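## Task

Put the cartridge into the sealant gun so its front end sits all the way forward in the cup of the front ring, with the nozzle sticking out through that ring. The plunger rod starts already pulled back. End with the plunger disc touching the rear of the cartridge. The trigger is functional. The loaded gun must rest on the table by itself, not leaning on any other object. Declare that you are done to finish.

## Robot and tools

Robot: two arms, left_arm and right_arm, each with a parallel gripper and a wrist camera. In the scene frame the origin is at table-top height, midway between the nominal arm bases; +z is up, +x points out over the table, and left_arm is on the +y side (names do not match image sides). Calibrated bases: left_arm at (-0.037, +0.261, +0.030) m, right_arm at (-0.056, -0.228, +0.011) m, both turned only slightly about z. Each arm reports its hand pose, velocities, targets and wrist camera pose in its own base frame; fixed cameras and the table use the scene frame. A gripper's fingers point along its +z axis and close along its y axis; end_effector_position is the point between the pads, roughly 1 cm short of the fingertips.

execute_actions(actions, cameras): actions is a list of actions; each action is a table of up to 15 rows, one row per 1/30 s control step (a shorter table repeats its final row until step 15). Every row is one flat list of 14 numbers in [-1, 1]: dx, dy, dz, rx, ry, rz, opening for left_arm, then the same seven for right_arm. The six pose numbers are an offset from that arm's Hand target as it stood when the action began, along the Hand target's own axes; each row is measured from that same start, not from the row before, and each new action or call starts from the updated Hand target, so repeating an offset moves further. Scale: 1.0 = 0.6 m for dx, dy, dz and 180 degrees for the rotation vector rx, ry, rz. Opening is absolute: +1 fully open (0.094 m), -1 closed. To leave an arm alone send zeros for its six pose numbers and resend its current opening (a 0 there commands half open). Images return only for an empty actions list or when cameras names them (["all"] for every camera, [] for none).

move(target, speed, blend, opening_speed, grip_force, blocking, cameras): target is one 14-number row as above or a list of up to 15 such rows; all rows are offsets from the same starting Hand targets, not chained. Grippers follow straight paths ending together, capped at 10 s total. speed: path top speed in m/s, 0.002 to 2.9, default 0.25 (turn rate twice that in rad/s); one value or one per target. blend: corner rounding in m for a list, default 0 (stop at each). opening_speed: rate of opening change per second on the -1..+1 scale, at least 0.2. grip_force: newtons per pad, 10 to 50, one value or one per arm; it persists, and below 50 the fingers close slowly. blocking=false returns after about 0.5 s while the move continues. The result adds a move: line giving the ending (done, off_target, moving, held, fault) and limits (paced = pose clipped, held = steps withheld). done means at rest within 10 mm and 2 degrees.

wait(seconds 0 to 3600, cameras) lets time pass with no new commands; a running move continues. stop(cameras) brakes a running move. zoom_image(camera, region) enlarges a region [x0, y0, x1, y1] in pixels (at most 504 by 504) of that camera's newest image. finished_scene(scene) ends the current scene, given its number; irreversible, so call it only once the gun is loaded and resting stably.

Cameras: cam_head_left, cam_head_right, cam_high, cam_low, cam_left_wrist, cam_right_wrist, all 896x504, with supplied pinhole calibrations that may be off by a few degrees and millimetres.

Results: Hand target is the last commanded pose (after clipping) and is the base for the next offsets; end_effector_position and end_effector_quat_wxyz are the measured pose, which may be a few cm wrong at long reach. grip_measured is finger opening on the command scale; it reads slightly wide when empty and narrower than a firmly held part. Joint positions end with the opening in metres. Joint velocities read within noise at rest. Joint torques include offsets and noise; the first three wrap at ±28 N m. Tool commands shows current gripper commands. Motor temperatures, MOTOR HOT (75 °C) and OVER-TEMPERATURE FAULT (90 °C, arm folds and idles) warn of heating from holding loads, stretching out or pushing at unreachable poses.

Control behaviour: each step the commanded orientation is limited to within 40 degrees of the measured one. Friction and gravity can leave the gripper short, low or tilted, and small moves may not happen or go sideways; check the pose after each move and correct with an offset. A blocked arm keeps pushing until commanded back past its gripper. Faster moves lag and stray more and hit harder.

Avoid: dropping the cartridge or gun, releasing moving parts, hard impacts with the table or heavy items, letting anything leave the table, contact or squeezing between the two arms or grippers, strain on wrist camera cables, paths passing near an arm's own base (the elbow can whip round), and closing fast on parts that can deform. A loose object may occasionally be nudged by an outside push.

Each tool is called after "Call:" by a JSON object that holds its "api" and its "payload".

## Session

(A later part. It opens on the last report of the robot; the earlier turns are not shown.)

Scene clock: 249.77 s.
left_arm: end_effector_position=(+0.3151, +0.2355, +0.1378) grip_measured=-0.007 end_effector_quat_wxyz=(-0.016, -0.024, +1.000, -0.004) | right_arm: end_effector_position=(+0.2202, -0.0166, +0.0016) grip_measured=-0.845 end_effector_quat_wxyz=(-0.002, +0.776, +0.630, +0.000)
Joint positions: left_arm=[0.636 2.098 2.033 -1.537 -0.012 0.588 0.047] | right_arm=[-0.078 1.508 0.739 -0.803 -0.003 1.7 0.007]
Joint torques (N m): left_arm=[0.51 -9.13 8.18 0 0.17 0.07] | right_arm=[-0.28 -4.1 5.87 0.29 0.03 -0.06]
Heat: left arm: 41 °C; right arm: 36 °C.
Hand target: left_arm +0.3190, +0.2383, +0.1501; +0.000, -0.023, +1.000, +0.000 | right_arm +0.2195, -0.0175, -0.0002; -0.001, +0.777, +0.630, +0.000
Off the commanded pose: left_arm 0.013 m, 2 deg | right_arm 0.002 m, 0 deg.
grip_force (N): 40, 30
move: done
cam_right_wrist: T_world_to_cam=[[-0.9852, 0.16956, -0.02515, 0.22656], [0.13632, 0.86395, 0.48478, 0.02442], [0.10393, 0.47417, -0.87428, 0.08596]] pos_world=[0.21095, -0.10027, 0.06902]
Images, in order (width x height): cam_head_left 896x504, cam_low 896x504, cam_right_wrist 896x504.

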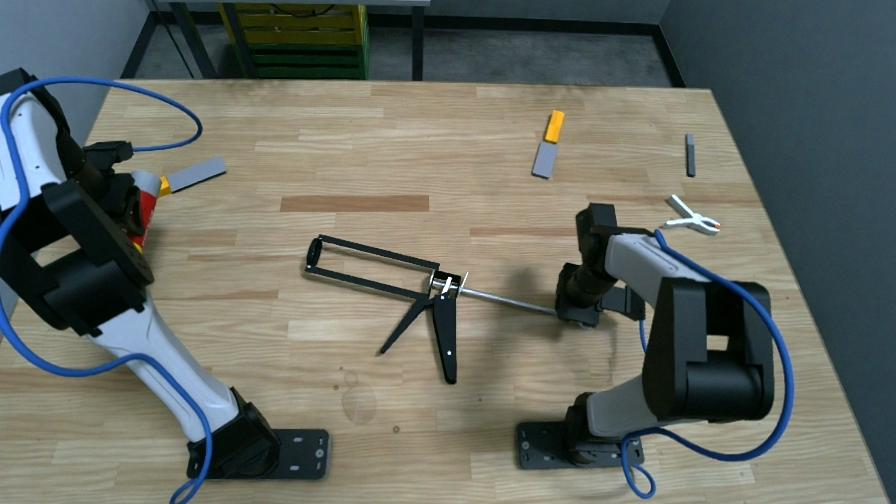

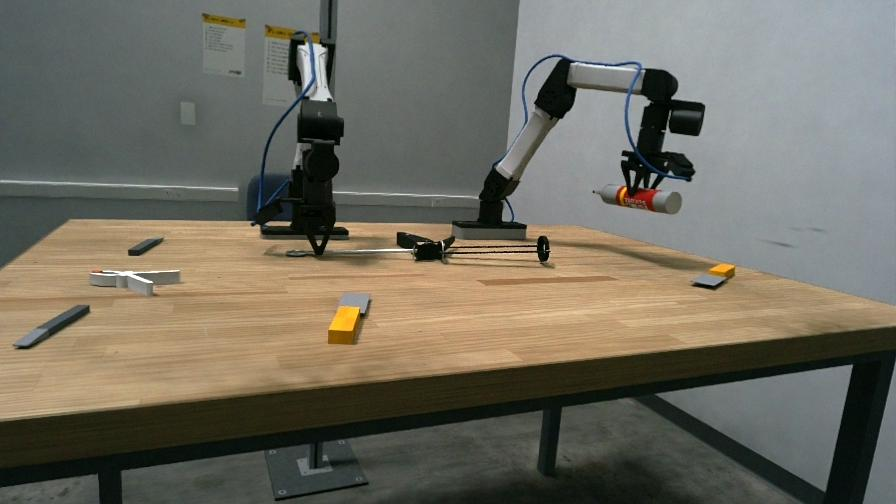

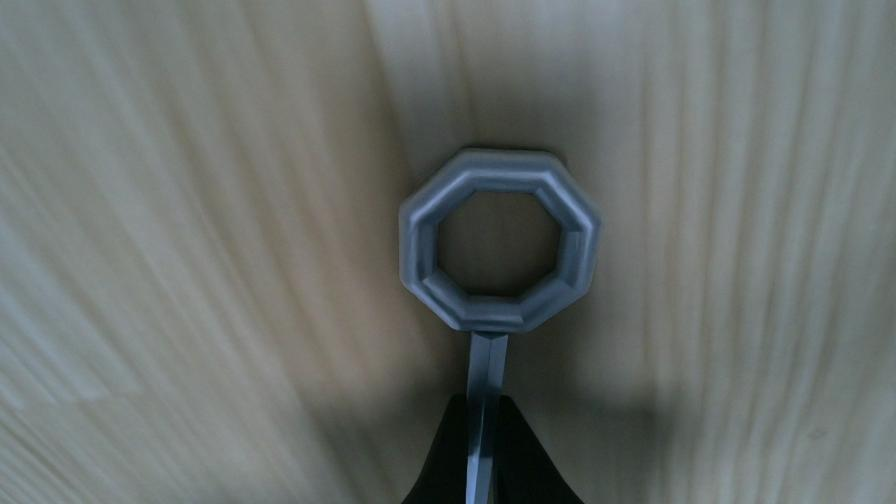

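Call:
{"api": "move", "payload": {"target": [0.0232, -0.7355, 0.0335, 0.0676, -0.0512, 0.5843, -0.06, 0, 0, 0, 0, 0, 0, -0.97], "speed": 0.25, "cameras": ["cam_left_wrist", "cam_head_left", "cam_head_right", "cam_high", "cam_low"]}}

Scene clock: 262.70 s.
left_arm: end_effector_position=(+0.3205, -0.1946, +0.1191) grip_measured=-0.007 end_effector_quat_wxyz=(+0.052, +0.774, +0.625, -0.084) | right_arm: end_effector_position=(+0.2202, -0.0166, +0.0016) grip_measured=-0.845 end_effector_quat_wxyz=(-0.002, +0.776, +0.630, +0.000)
Joint positions: left_arm=[-0.455 1.94 1.715 -1.322 0.196 1.325 0.047] | right_arm=[-0.078 1.508 0.739 -0.803 -0.003 1.7 0.007]
Joint torques (N m): left_arm=[-0.01 -7.62 8.43 0.1 0.47 0.11] | right_arm=[-0.34 -4.08 5.87 0.29 0.03 -0.06]
Heat: left arm: 41 °C; right arm: 36 °C.
Hand target: left_arm +0.3253, -0.2032, +0.1303; +0.072, +0.778, +0.618, -0.090 | right_arm +0.2195, -0.0175, -0.0002; -0.001, +0.777, +0.630, +0.000
Off the commanded pose: left_arm 0.015 m, 3 deg | right_arm 0.002 m, 0 deg.
grip_force (N): 40, 30
move: off_target (left_arm)
cam_left_wrist: T_world_to_cam=[[-0.98371, 0.17971, 0.00369, 0.35727], [0.17288, 0.94035, 0.293, 0.13486], [0.04919, 0.28887, -0.9561, 0.25889]] pos_world=[0.3154, -0.26581, 0.2067]
Images, in order (width x height): cam_head_left 896x504, cam_head_right 896x504, cam_high 896x504, cam_low 896x504, cam_left_wrist 896x504.

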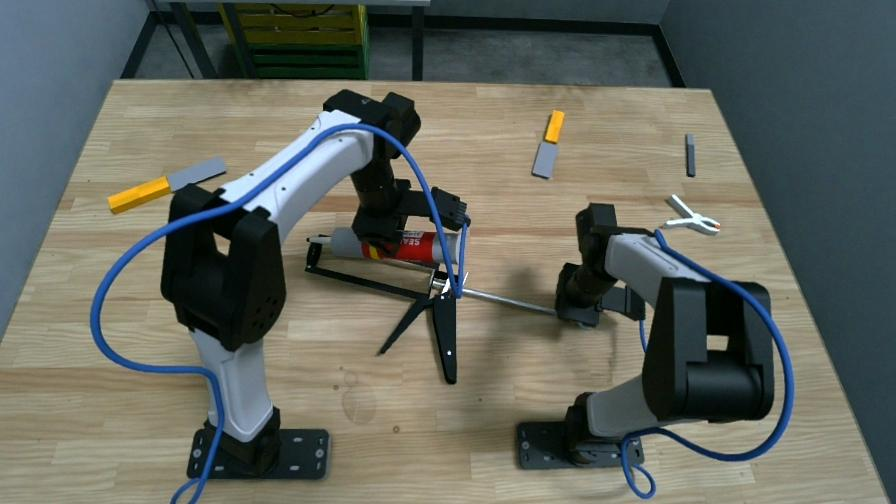

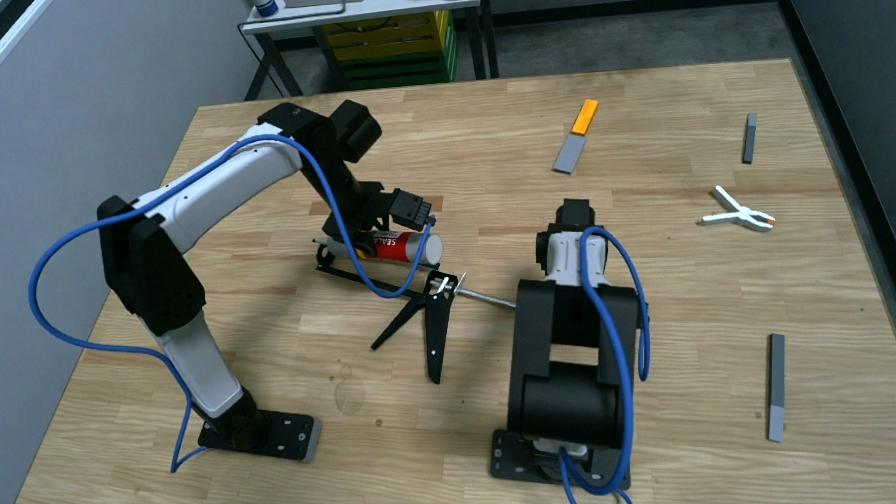

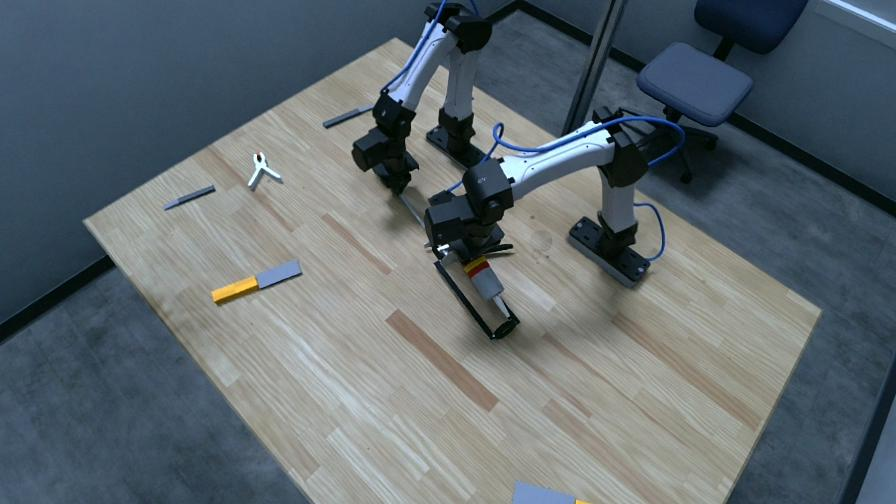

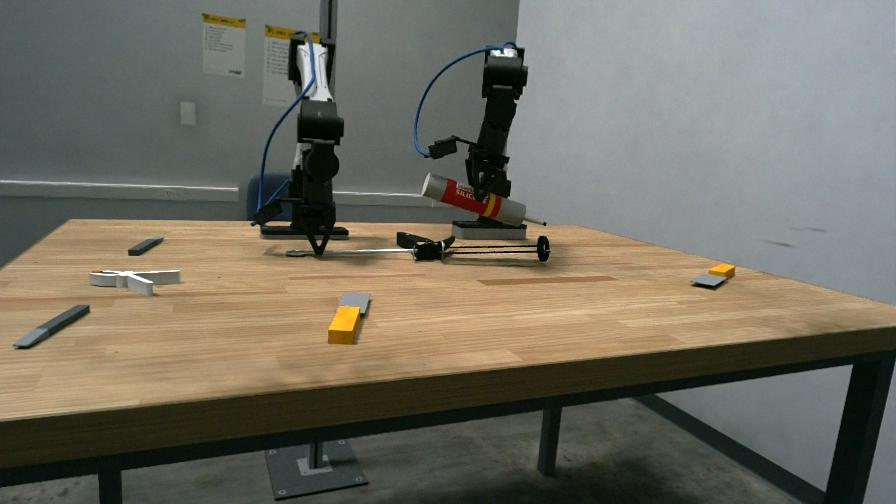

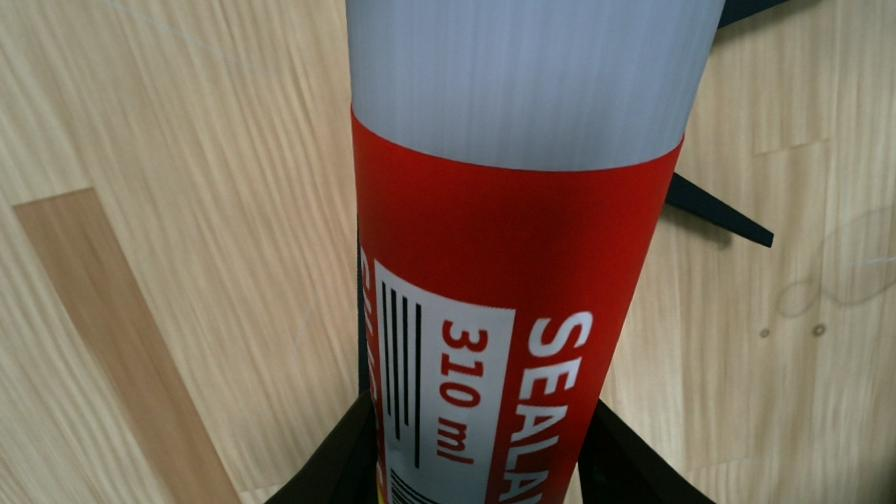

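Call:
{"api": "zoom_image", "payload": {"camera": "cam_high", "region": [400, 220, 560, 360]}}

Call:
{"api": "zoom_image", "payload": {"camera": "cam_low", "region": [380, 150, 580, 280]}}

Call:
{"api": "zoom_image", "payload": {"camera": "cam_head_left", "region": [290, 200, 490, 320]}}

Call:
{"api": "zoom_image", "payload": {"camera": "cam_head_right", "region": [290, 200, 490, 320]}}

Scaled by 3.150.

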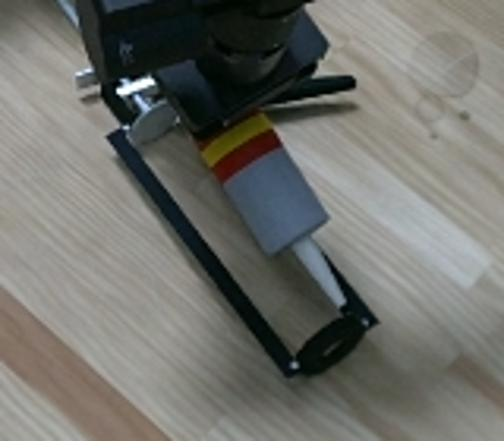

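Scaled by 2.520.

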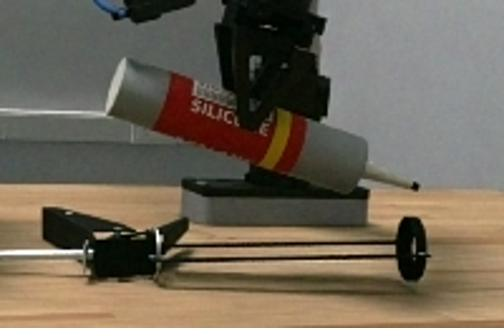

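Scaled by 2.520.

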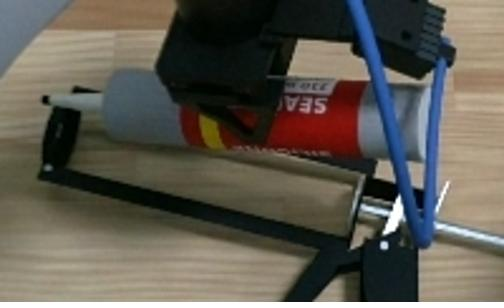

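Scaled by 2.520.

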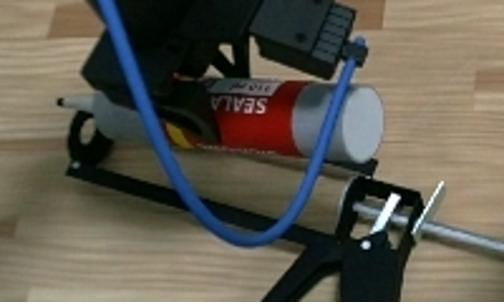

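Call:
{"api": "move", "payload": {"target": [-0.0102, -0.0017, 0.088, 0, 0, 0, -0.06, 0, 0, 0, 0, 0, 0, -0.97], "speed": 0.1, "cameras": ["cam_high", "cam_head_left", "cam_head_right", "cam_low"]}}

Call:
{"api": "zoom_image", "payload": {"camera": "cam_high", "region": [440, 260, 560, 360]}}

Call:
{"api": "zoom_image", "payload": {"camera": "cam_low", "region": [400, 170, 580, 280]}}

Call:
{"api": "zoom_image", "payload": {"camera": "cam_head_left", "region": [290, 210, 430, 310]}}

Call:
{"api": "zoom_image", "payload": {"camera": "cam_head_right", "region": [290, 210, 430, 310]}}

Scene clock: 282.20 s.
left_arm: end_effector_position=(+0.3230, -0.2152, +0.0812) grip_measured=-0.007 end_effector_quat_wxyz=(+0.066, +0.779, +0.618, -0.078) | right_arm: end_effector_position=(+0.2202, -0.0166, +0.0016) grip_measured=-0.845 end_effector_quat_wxyz=(-0.002, +0.776, +0.630, +0.000)
Joint positions: left_arm=[-0.5 1.965 1.599 -1.143 0.196 1.294 0.047] | right_arm=[-0.078 1.508 0.739 -0.803 -0.003 1.7 0.007]
Joint torques (N m): left_arm=[-0.13 -8.1 4.44 0.36 0.44 -0.07] | right_arm=[-0.32 -4.07 5.87 0.29 0.01 -0.06]
Heat: left arm: 39 °C; right arm: 36 °C.
Hand target: left_arm +0.3202, -0.2205, +0.0803; +0.072, +0.778, +0.618, -0.090 | right_arm +0.2195, -0.0175, -0.0002; -0.001, +0.777, +0.630, +0.000
Off the commanded pose: left_arm 0.006 m, 2 deg | right_arm 0.002 m, 0 deg.
grip_force (N): 40, 30
move: done
Images, in order (width x height): cam_head_left 896x504, cam_head_right 896x504, cam_high 896x504, cam_low 896x504.

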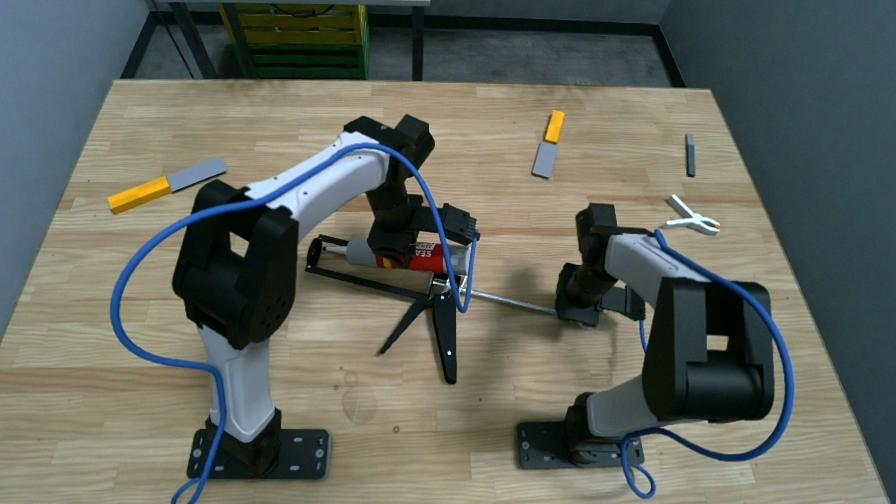

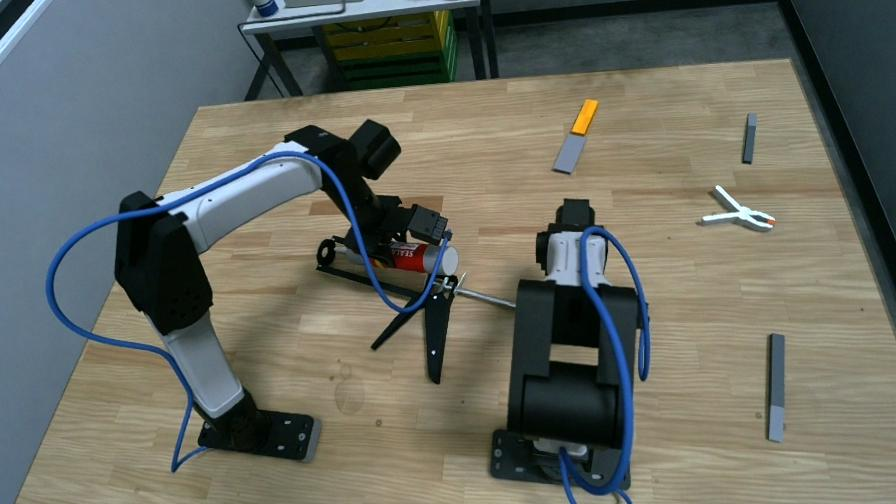

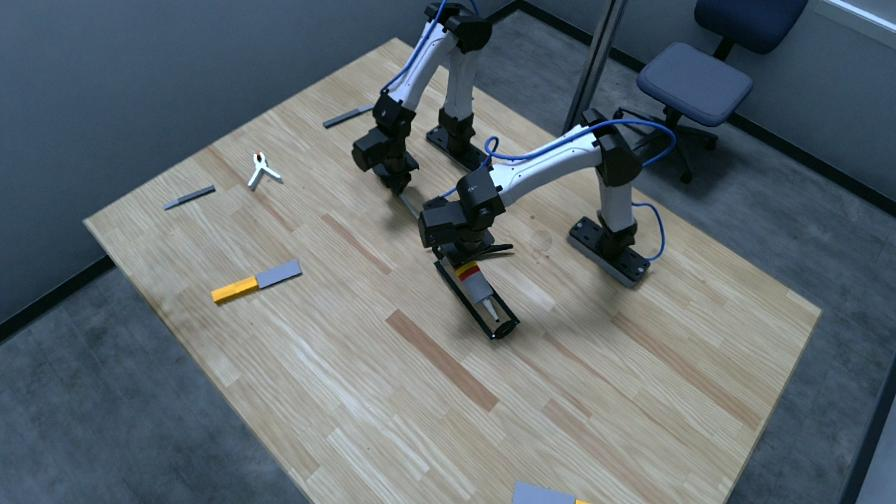

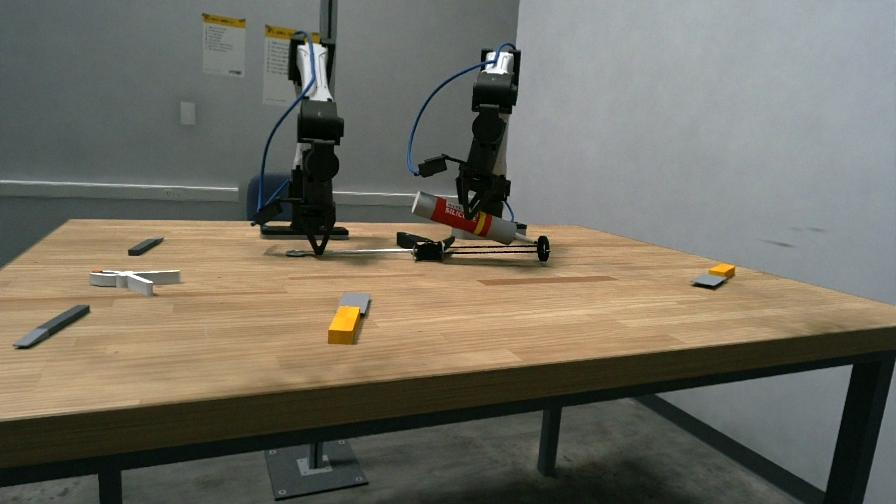

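Scaled by 4.200.

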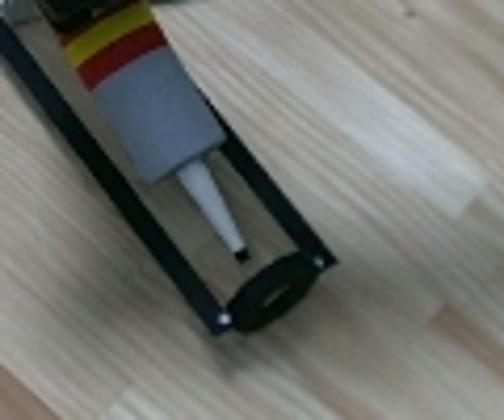

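Scaled by 2.800.

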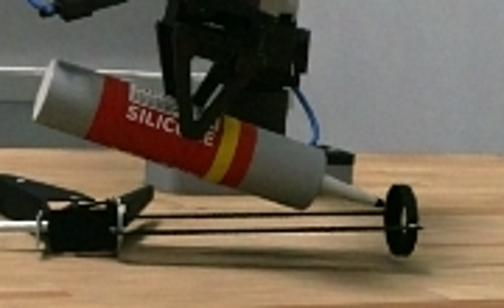

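Scaled by 3.600.

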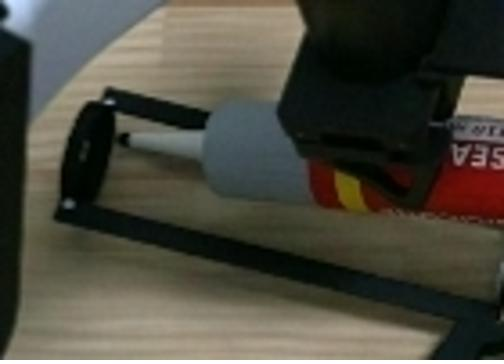

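Scaled by 3.600.

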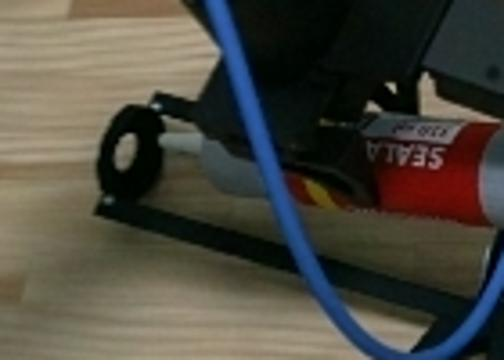

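Call:
{"api": "move", "payload": {"target": [0.0053, -0.0133, 0.0227, 0, 0, 0, -0.06, 0, 0, 0, 0, 0, 0, -0.97], "speed": 0.06, "cameras": ["cam_high", "cam_head_left", "cam_low"]}}

Call:
{"api": "zoom_image", "payload": {"camera": "cam_high", "region": [440, 260, 560, 360]}}

Call:
{"api": "zoom_image", "payload": {"camera": "cam_low", "region": [400, 170, 580, 280]}}

Call:
{"api": "zoom_image", "payload": {"camera": "cam_head_left", "region": [290, 210, 430, 310]}}

Scene clock: 311.43 s.
left_arm: end_effector_position=(+0.3148, -0.2125, +0.0595) grip_measured=-0.007 end_effector_quat_wxyz=(+0.057, +0.778, +0.620, -0.082) | right_arm: end_effector_position=(+0.2202, -0.0166, +0.0016) grip_measured=-0.845 end_effector_quat_wxyz=(-0.002, +0.776, +0.630, +0.000)
Joint positions: left_arm=[-0.504 1.965 1.512 -1.076 0.196 1.288 0.047] | right_arm=[-0.078 1.508 0.739 -0.803 -0.003 1.7 0.007]
Joint torques (N m): left_arm=[-0.35 -9.5 4.4 0.32 0.45 -0.07] | right_arm=[-0.31 -4.05 5.86 0.29 0.02 -0.07]
Heat: left arm: 41 °C; right arm: 36 °C.
Hand target: left_arm +0.3124, -0.2187, +0.0664; +0.072, +0.778, +0.618, -0.090 | right_arm +0.2195, -0.0175, -0.0002; -0.001, +0.777, +0.630, +0.000
Off the commanded pose: left_arm 0.010 m, 2 deg | right_arm 0.002 m, 0 deg.
grip_force (N): 40, 30
move: done
Images, in order (width x height): cam_head_left 896x504, cam_high 896x504, cam_low 896x504.

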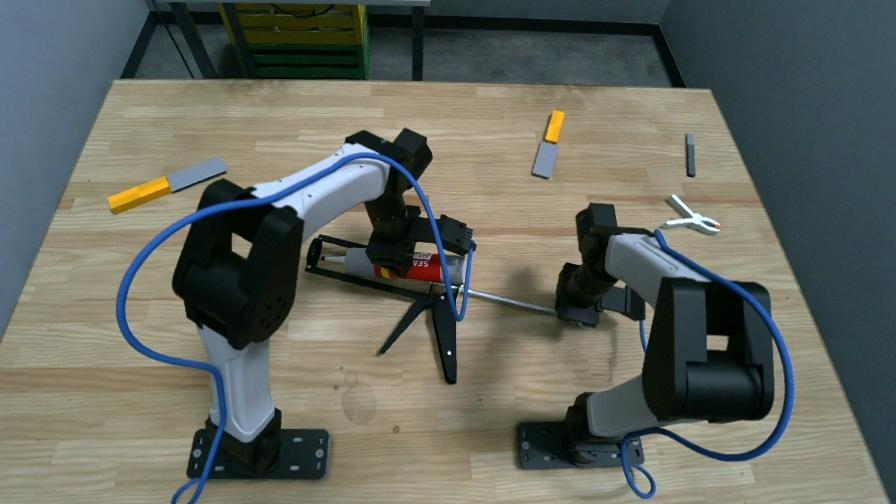

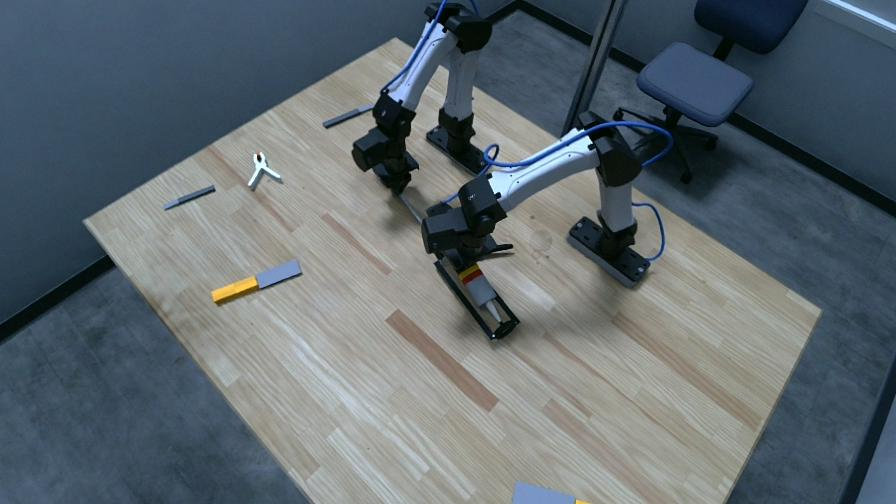

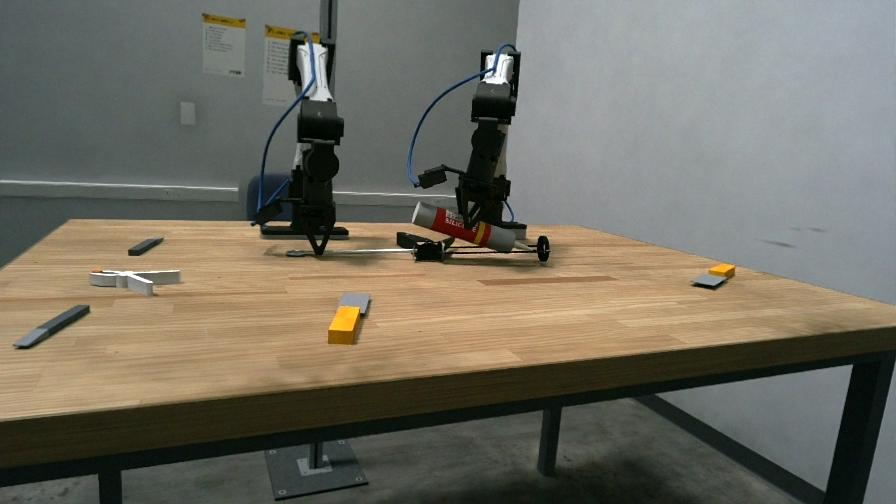

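Scaled by 4.200.

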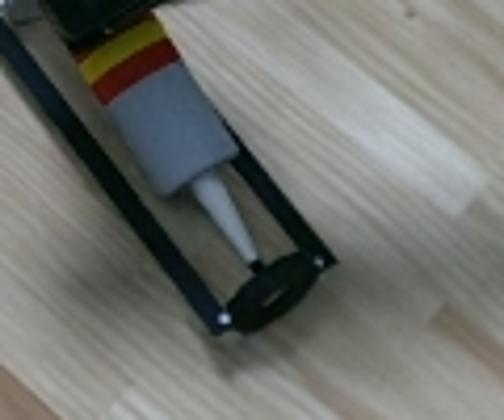

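Scaled by 2.800.

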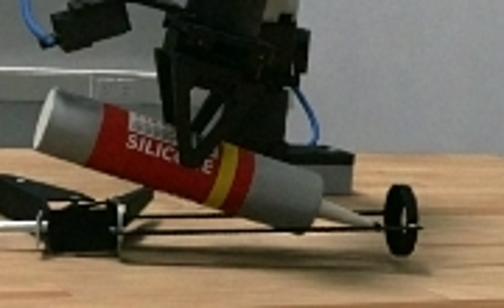

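Scaled by 3.600.

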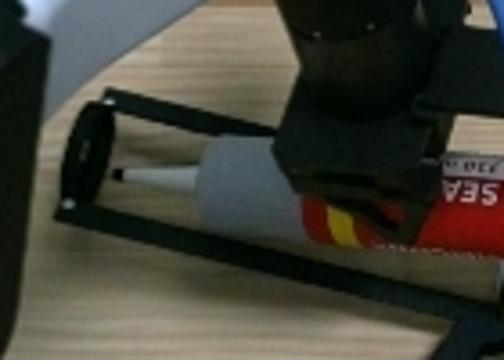

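Call:
{"api": "move", "payload": {"target": [-0.0063, 0.0117, -0.0313, 0, 0, 0, -0.06, 0, 0, 0, 0, 0, 0, -0.97], "speed": 0.06}}

Scene clock: 323.37 s.
left_arm: end_effector_position=(+0.3127, -0.2114, +0.0698) grip_measured=-0.007 end_effector_quat_wxyz=(+0.048, +0.778, +0.621, -0.086) | right_arm: end_effector_position=(+0.2202, -0.0166, +0.0016) grip_measured=-0.845 end_effector_quat_wxyz=(-0.002, +0.776, +0.630, +0.001)
Joint positions: left_arm=[-0.504 1.965 1.554 -1.136 0.196 1.288 0.047] | right_arm=[-0.078 1.508 0.739 -0.803 -0.003 1.7 0.007]
Joint torques (N m): left_arm=[0.29 -8.69 8.36 0.1 0.45 0] | right_arm=[-0.28 -4.08 5.86 0.29 0.02 -0.07]
Heat: left arm: 43 °C; right arm: 36 °C.
Hand target: left_arm +0.3193, -0.2197, +0.0855; +0.072, +0.778, +0.618, -0.090 | right_arm +0.2195, -0.0175, -0.0002; -0.001, +0.777, +0.630, +0.000
Off the commanded pose: left_arm 0.019 m, 3 deg | right_arm 0.002 m, 0 deg.
grip_force (N): 40, 30
move: off_target (left_arm)

Call:
{"api": "move", "payload": {"target": [0, 0.0153, 0, 0, 0, 0, -0.06, 0, 0, 0, 0, 0, 0, -0.97], "speed": 0.06}}

Scene clock: 326.80 s.
left_arm: end_effector_position=(+0.3212, -0.2150, +0.0743) grip_measured=-0.007 end_effector_quat_wxyz=(+0.053, +0.777, +0.621, -0.084) | right_arm: end_effector_position=(+0.2202, -0.0166, +0.0016) grip_measured=-0.845 end_effector_quat_wxyz=(-0.002, +0.776, +0.630, +0.001)
Joint positions: left_arm=[-0.502 1.988 1.604 -1.153 0.196 1.288 0.047] | right_arm=[-0.078 1.508 0.739 -0.803 -0.003 1.7 0.007]
Joint torques (N m): left_arm=[0.53 -7.95 8.29 0.11 0.45 0.08] | right_arm=[-0.31 -4.05 5.86 0.29 0.02 -0.07]
Heat: left arm: 43 °C; right arm: 36 °C.
Hand target: left_arm +0.3283, -0.2218, +0.0855; +0.072, +0.778, +0.618, -0.090 | right_arm +0.2195, -0.0175, -0.0002; -0.001, +0.777, +0.630, +0.000
Off the commanded pose: left_arm 0.015 m, 2 deg | right_arm 0.002 m, 0 deg.
grip_force (N): 40, 30
move: off_target (left_arm)

Call:
{"api": "move", "payload": {"target": [0.0583, -0.0128, 0.006, 0, 0, 0, -0.06, 0, 0, 0, 0, 0, 0, -0.97], "speed": 0.06, "cameras": ["cam_high", "cam_head_left", "cam_low"]}}

Call:
{"api": "zoom_image", "payload": {"camera": "cam_high", "region": [440, 260, 560, 360]}}

Call:
{"api": "zoom_image", "payload": {"camera": "cam_low", "region": [400, 170, 580, 280]}}

Call:
{"api": "zoom_image", "payload": {"camera": "cam_head_left", "region": [290, 210, 430, 310]}}

Scene clock: 334.03 s.
left_arm: end_effector_position=(+0.3287, -0.1840, +0.0597) grip_measured=-0.007 end_effector_quat_wxyz=(+0.047, +0.776, +0.623, -0.086) | right_arm: end_effector_position=(+0.2202, -0.0166, +0.0016) grip_measured=-0.845 end_effector_quat_wxyz=(-0.002, +0.776, +0.630, +0.001)
Joint positions: left_arm=[-0.42 1.988 1.546 -1.124 0.196 1.368 0.047] | right_arm=[-0.078 1.508 0.739 -0.803 -0.003 1.7 0.007]
Joint torques (N m): left_arm=[0.53 -11.23 4.34 0.21 0.49 0.09] | right_arm=[-0.32 -4.1 5.86 0.29 0.02 -0.07]
Heat: left arm: 43 °C; right arm: 36 °C.
Hand target: left_arm +0.3284, -0.1878, +0.0740; +0.072, +0.778, +0.618, -0.090 | right_arm +0.2195, -0.0175, -0.0002; -0.001, +0.777, +0.630, +0.000
Off the commanded pose: left_arm 0.015 m, 3 deg | right_arm 0.002 m, 0 deg.
grip_force (N): 40, 30
move: off_target (left_arm)
Images, in order (width x height): cam_head_left 896x504, cam_high 896x504, cam_low 896x504.

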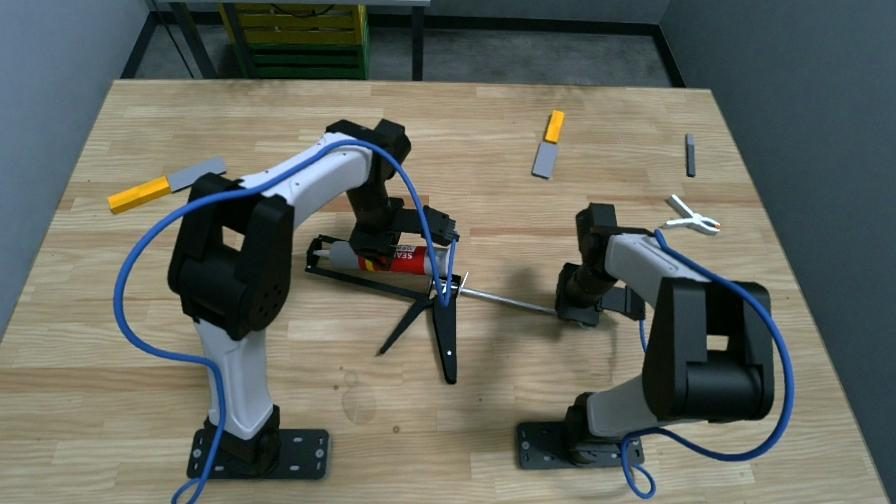

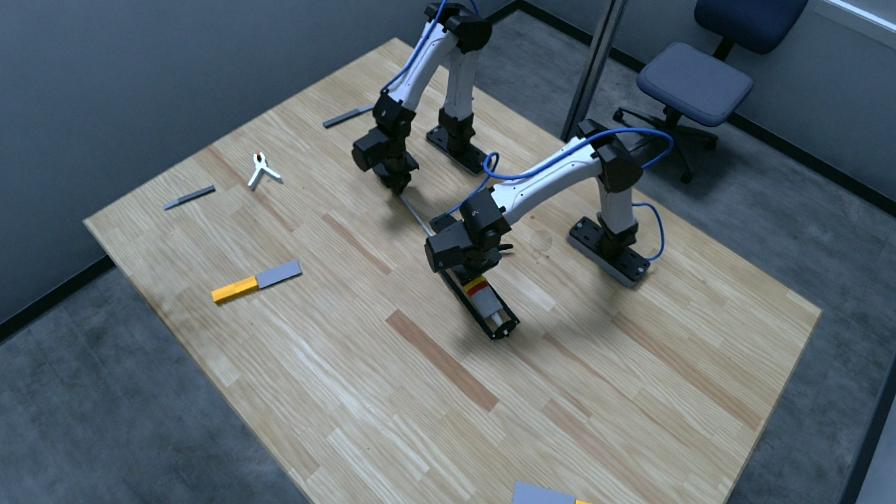

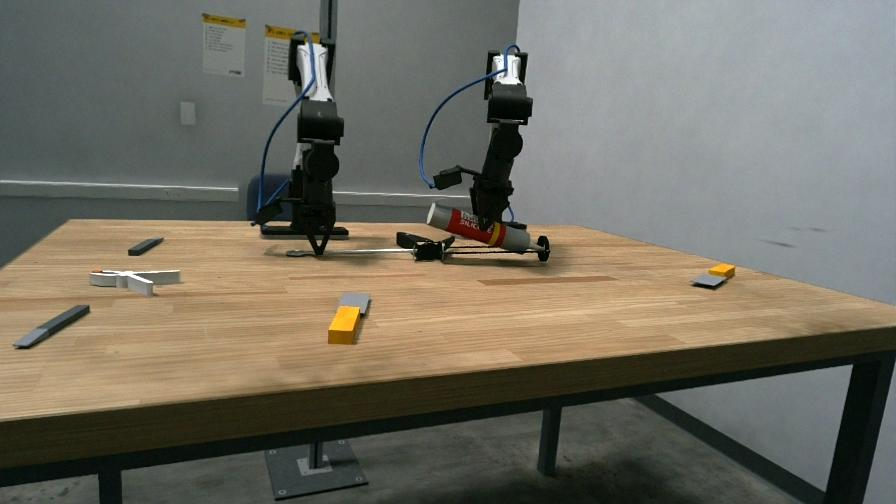

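Scaled by 4.200.

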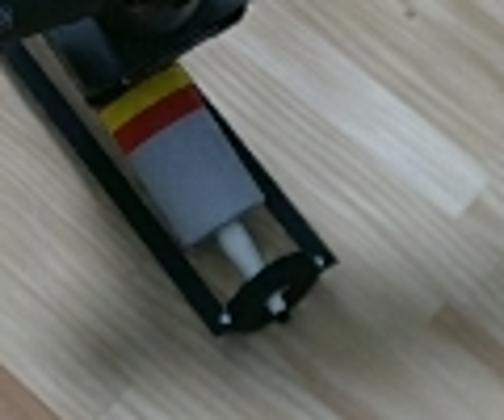

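Scaled by 2.800.

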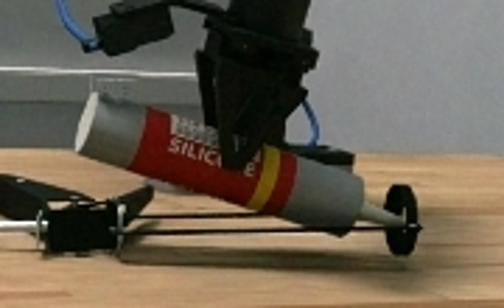

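Scaled by 3.600.

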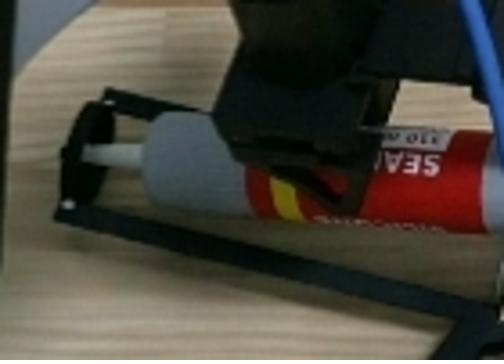

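Call:
{"api": "move", "payload": {"target": [0.0478, 0, -0.0112, 0, 0, 0, -0.06, 0, 0, 0, 0, 0, 0, -0.97], "speed": 0.05, "cameras": ["cam_high", "cam_head_left", "cam_low"]}}

Call:
{"api": "zoom_image", "payload": {"camera": "cam_high", "region": [440, 260, 560, 360]}}

Call:
{"api": "zoom_image", "payload": {"camera": "cam_low", "region": [400, 170, 580, 280]}}

Call:
{"api": "zoom_image", "payload": {"camera": "cam_head_left", "region": [290, 210, 490, 310]}}

Scene clock: 340.40 s.
left_arm: end_effector_position=(+0.3371, -0.1559, +0.0576) grip_measured=-0.007 end_effector_quat_wxyz=(+0.048, +0.775, +0.624, -0.086) | right_arm: end_effector_position=(+0.2202, -0.0166, +0.0016) grip_measured=-0.845 end_effector_quat_wxyz=(-0.002, +0.776, +0.630, +0.001)
Joint positions: left_arm=[-0.341 1.982 1.528 -1.126 0.198 1.445 0.047] | right_arm=[-0.078 1.508 0.739 -0.803 -0.003 1.7 0.007]
Joint torques (N m): left_arm=[0.5 -11.45 4.4 0.06 0.49 0.13] | right_arm=[-0.27 -4.04 5.87 0.28 0.02 -0.06]
Heat: left arm: 45 °C; right arm: 36 °C.
Hand target: left_arm +0.3350, -0.1590, +0.0738; +0.072, +0.778, +0.618, -0.090 | right_arm +0.2195, -0.0175, -0.0002; -0.001, +0.777, +0.630, +0.000
Off the commanded pose: left_arm 0.017 m, 3 deg | right_arm 0.002 m, 0 deg.
grip_force (N): 40, 30
move: off_target (left_arm)
Images, in order (width x height): cam_head_left 896x504, cam_high 896x504, cam_low 896x504.

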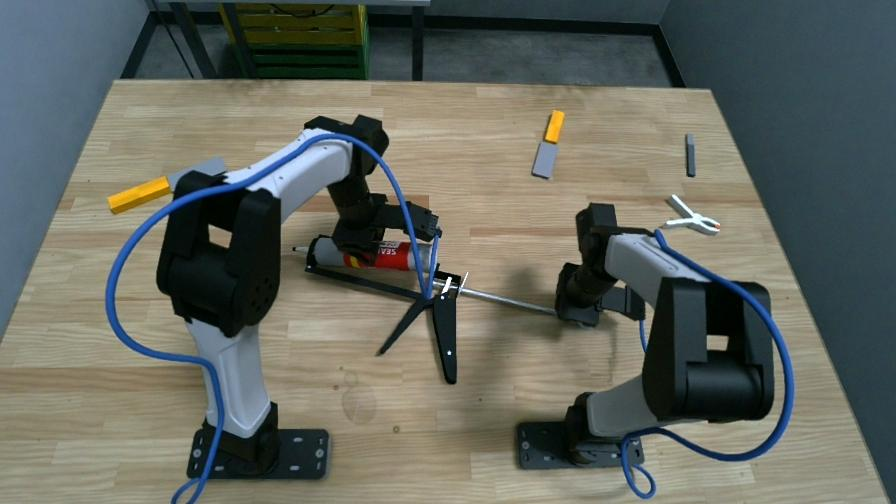

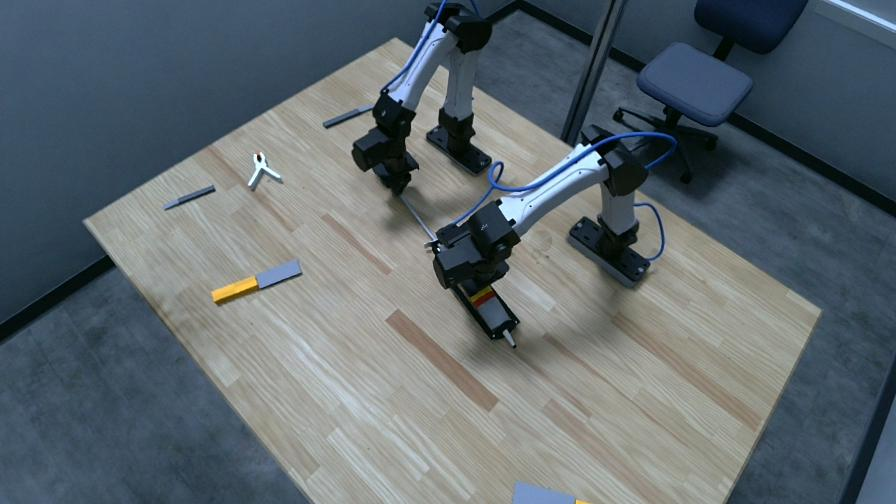

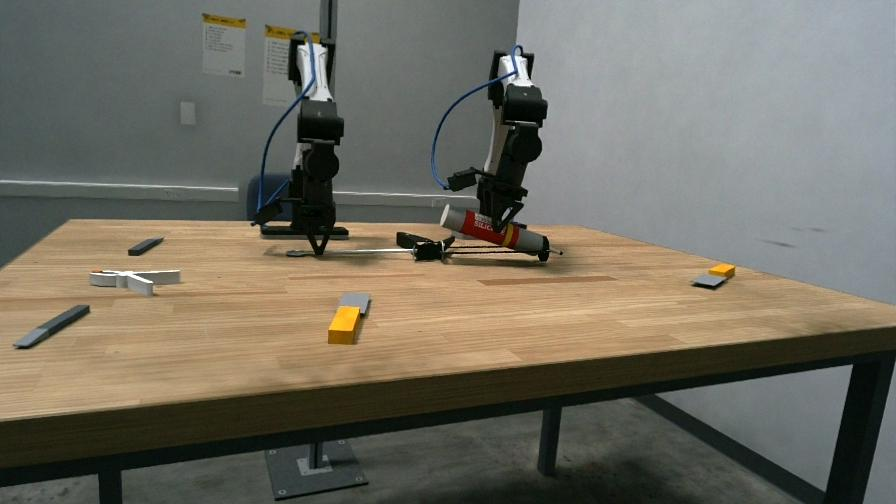

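Scaled by 4.200.

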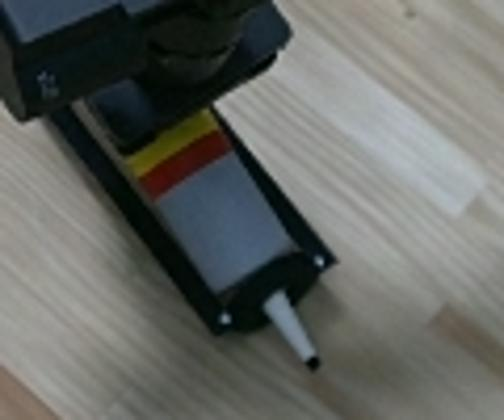

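Scaled by 2.800.

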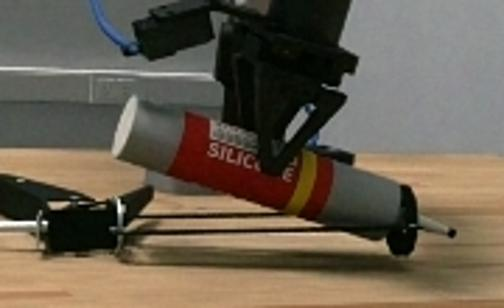

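Scaled by 2.520.

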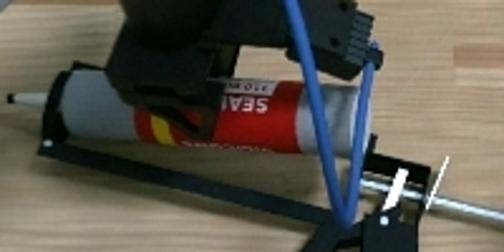

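Call:
{"api": "zoom_image", "payload": {"camera": "cam_high", "region": [450, 280, 530, 350]}}

Call:
{"api": "zoom_image", "payload": {"camera": "cam_head_left", "region": [300, 220, 440, 310]}}

Call:
{"api": "zoom_image", "payload": {"camera": "cam_high", "region": [420, 230, 530, 350]}}

Scaled by 6.300.

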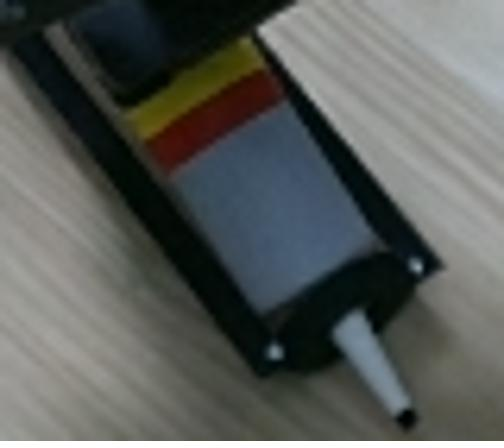

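Scaled by 3.600.

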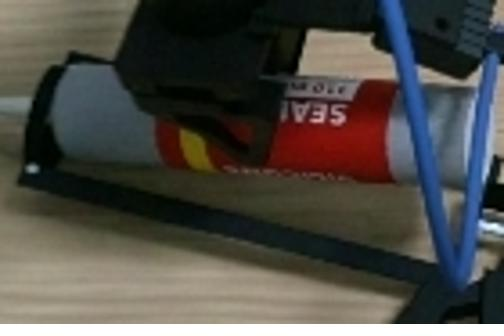

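Scaled by 4.200.

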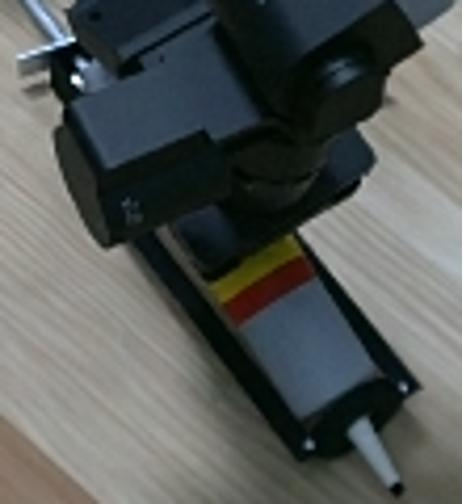

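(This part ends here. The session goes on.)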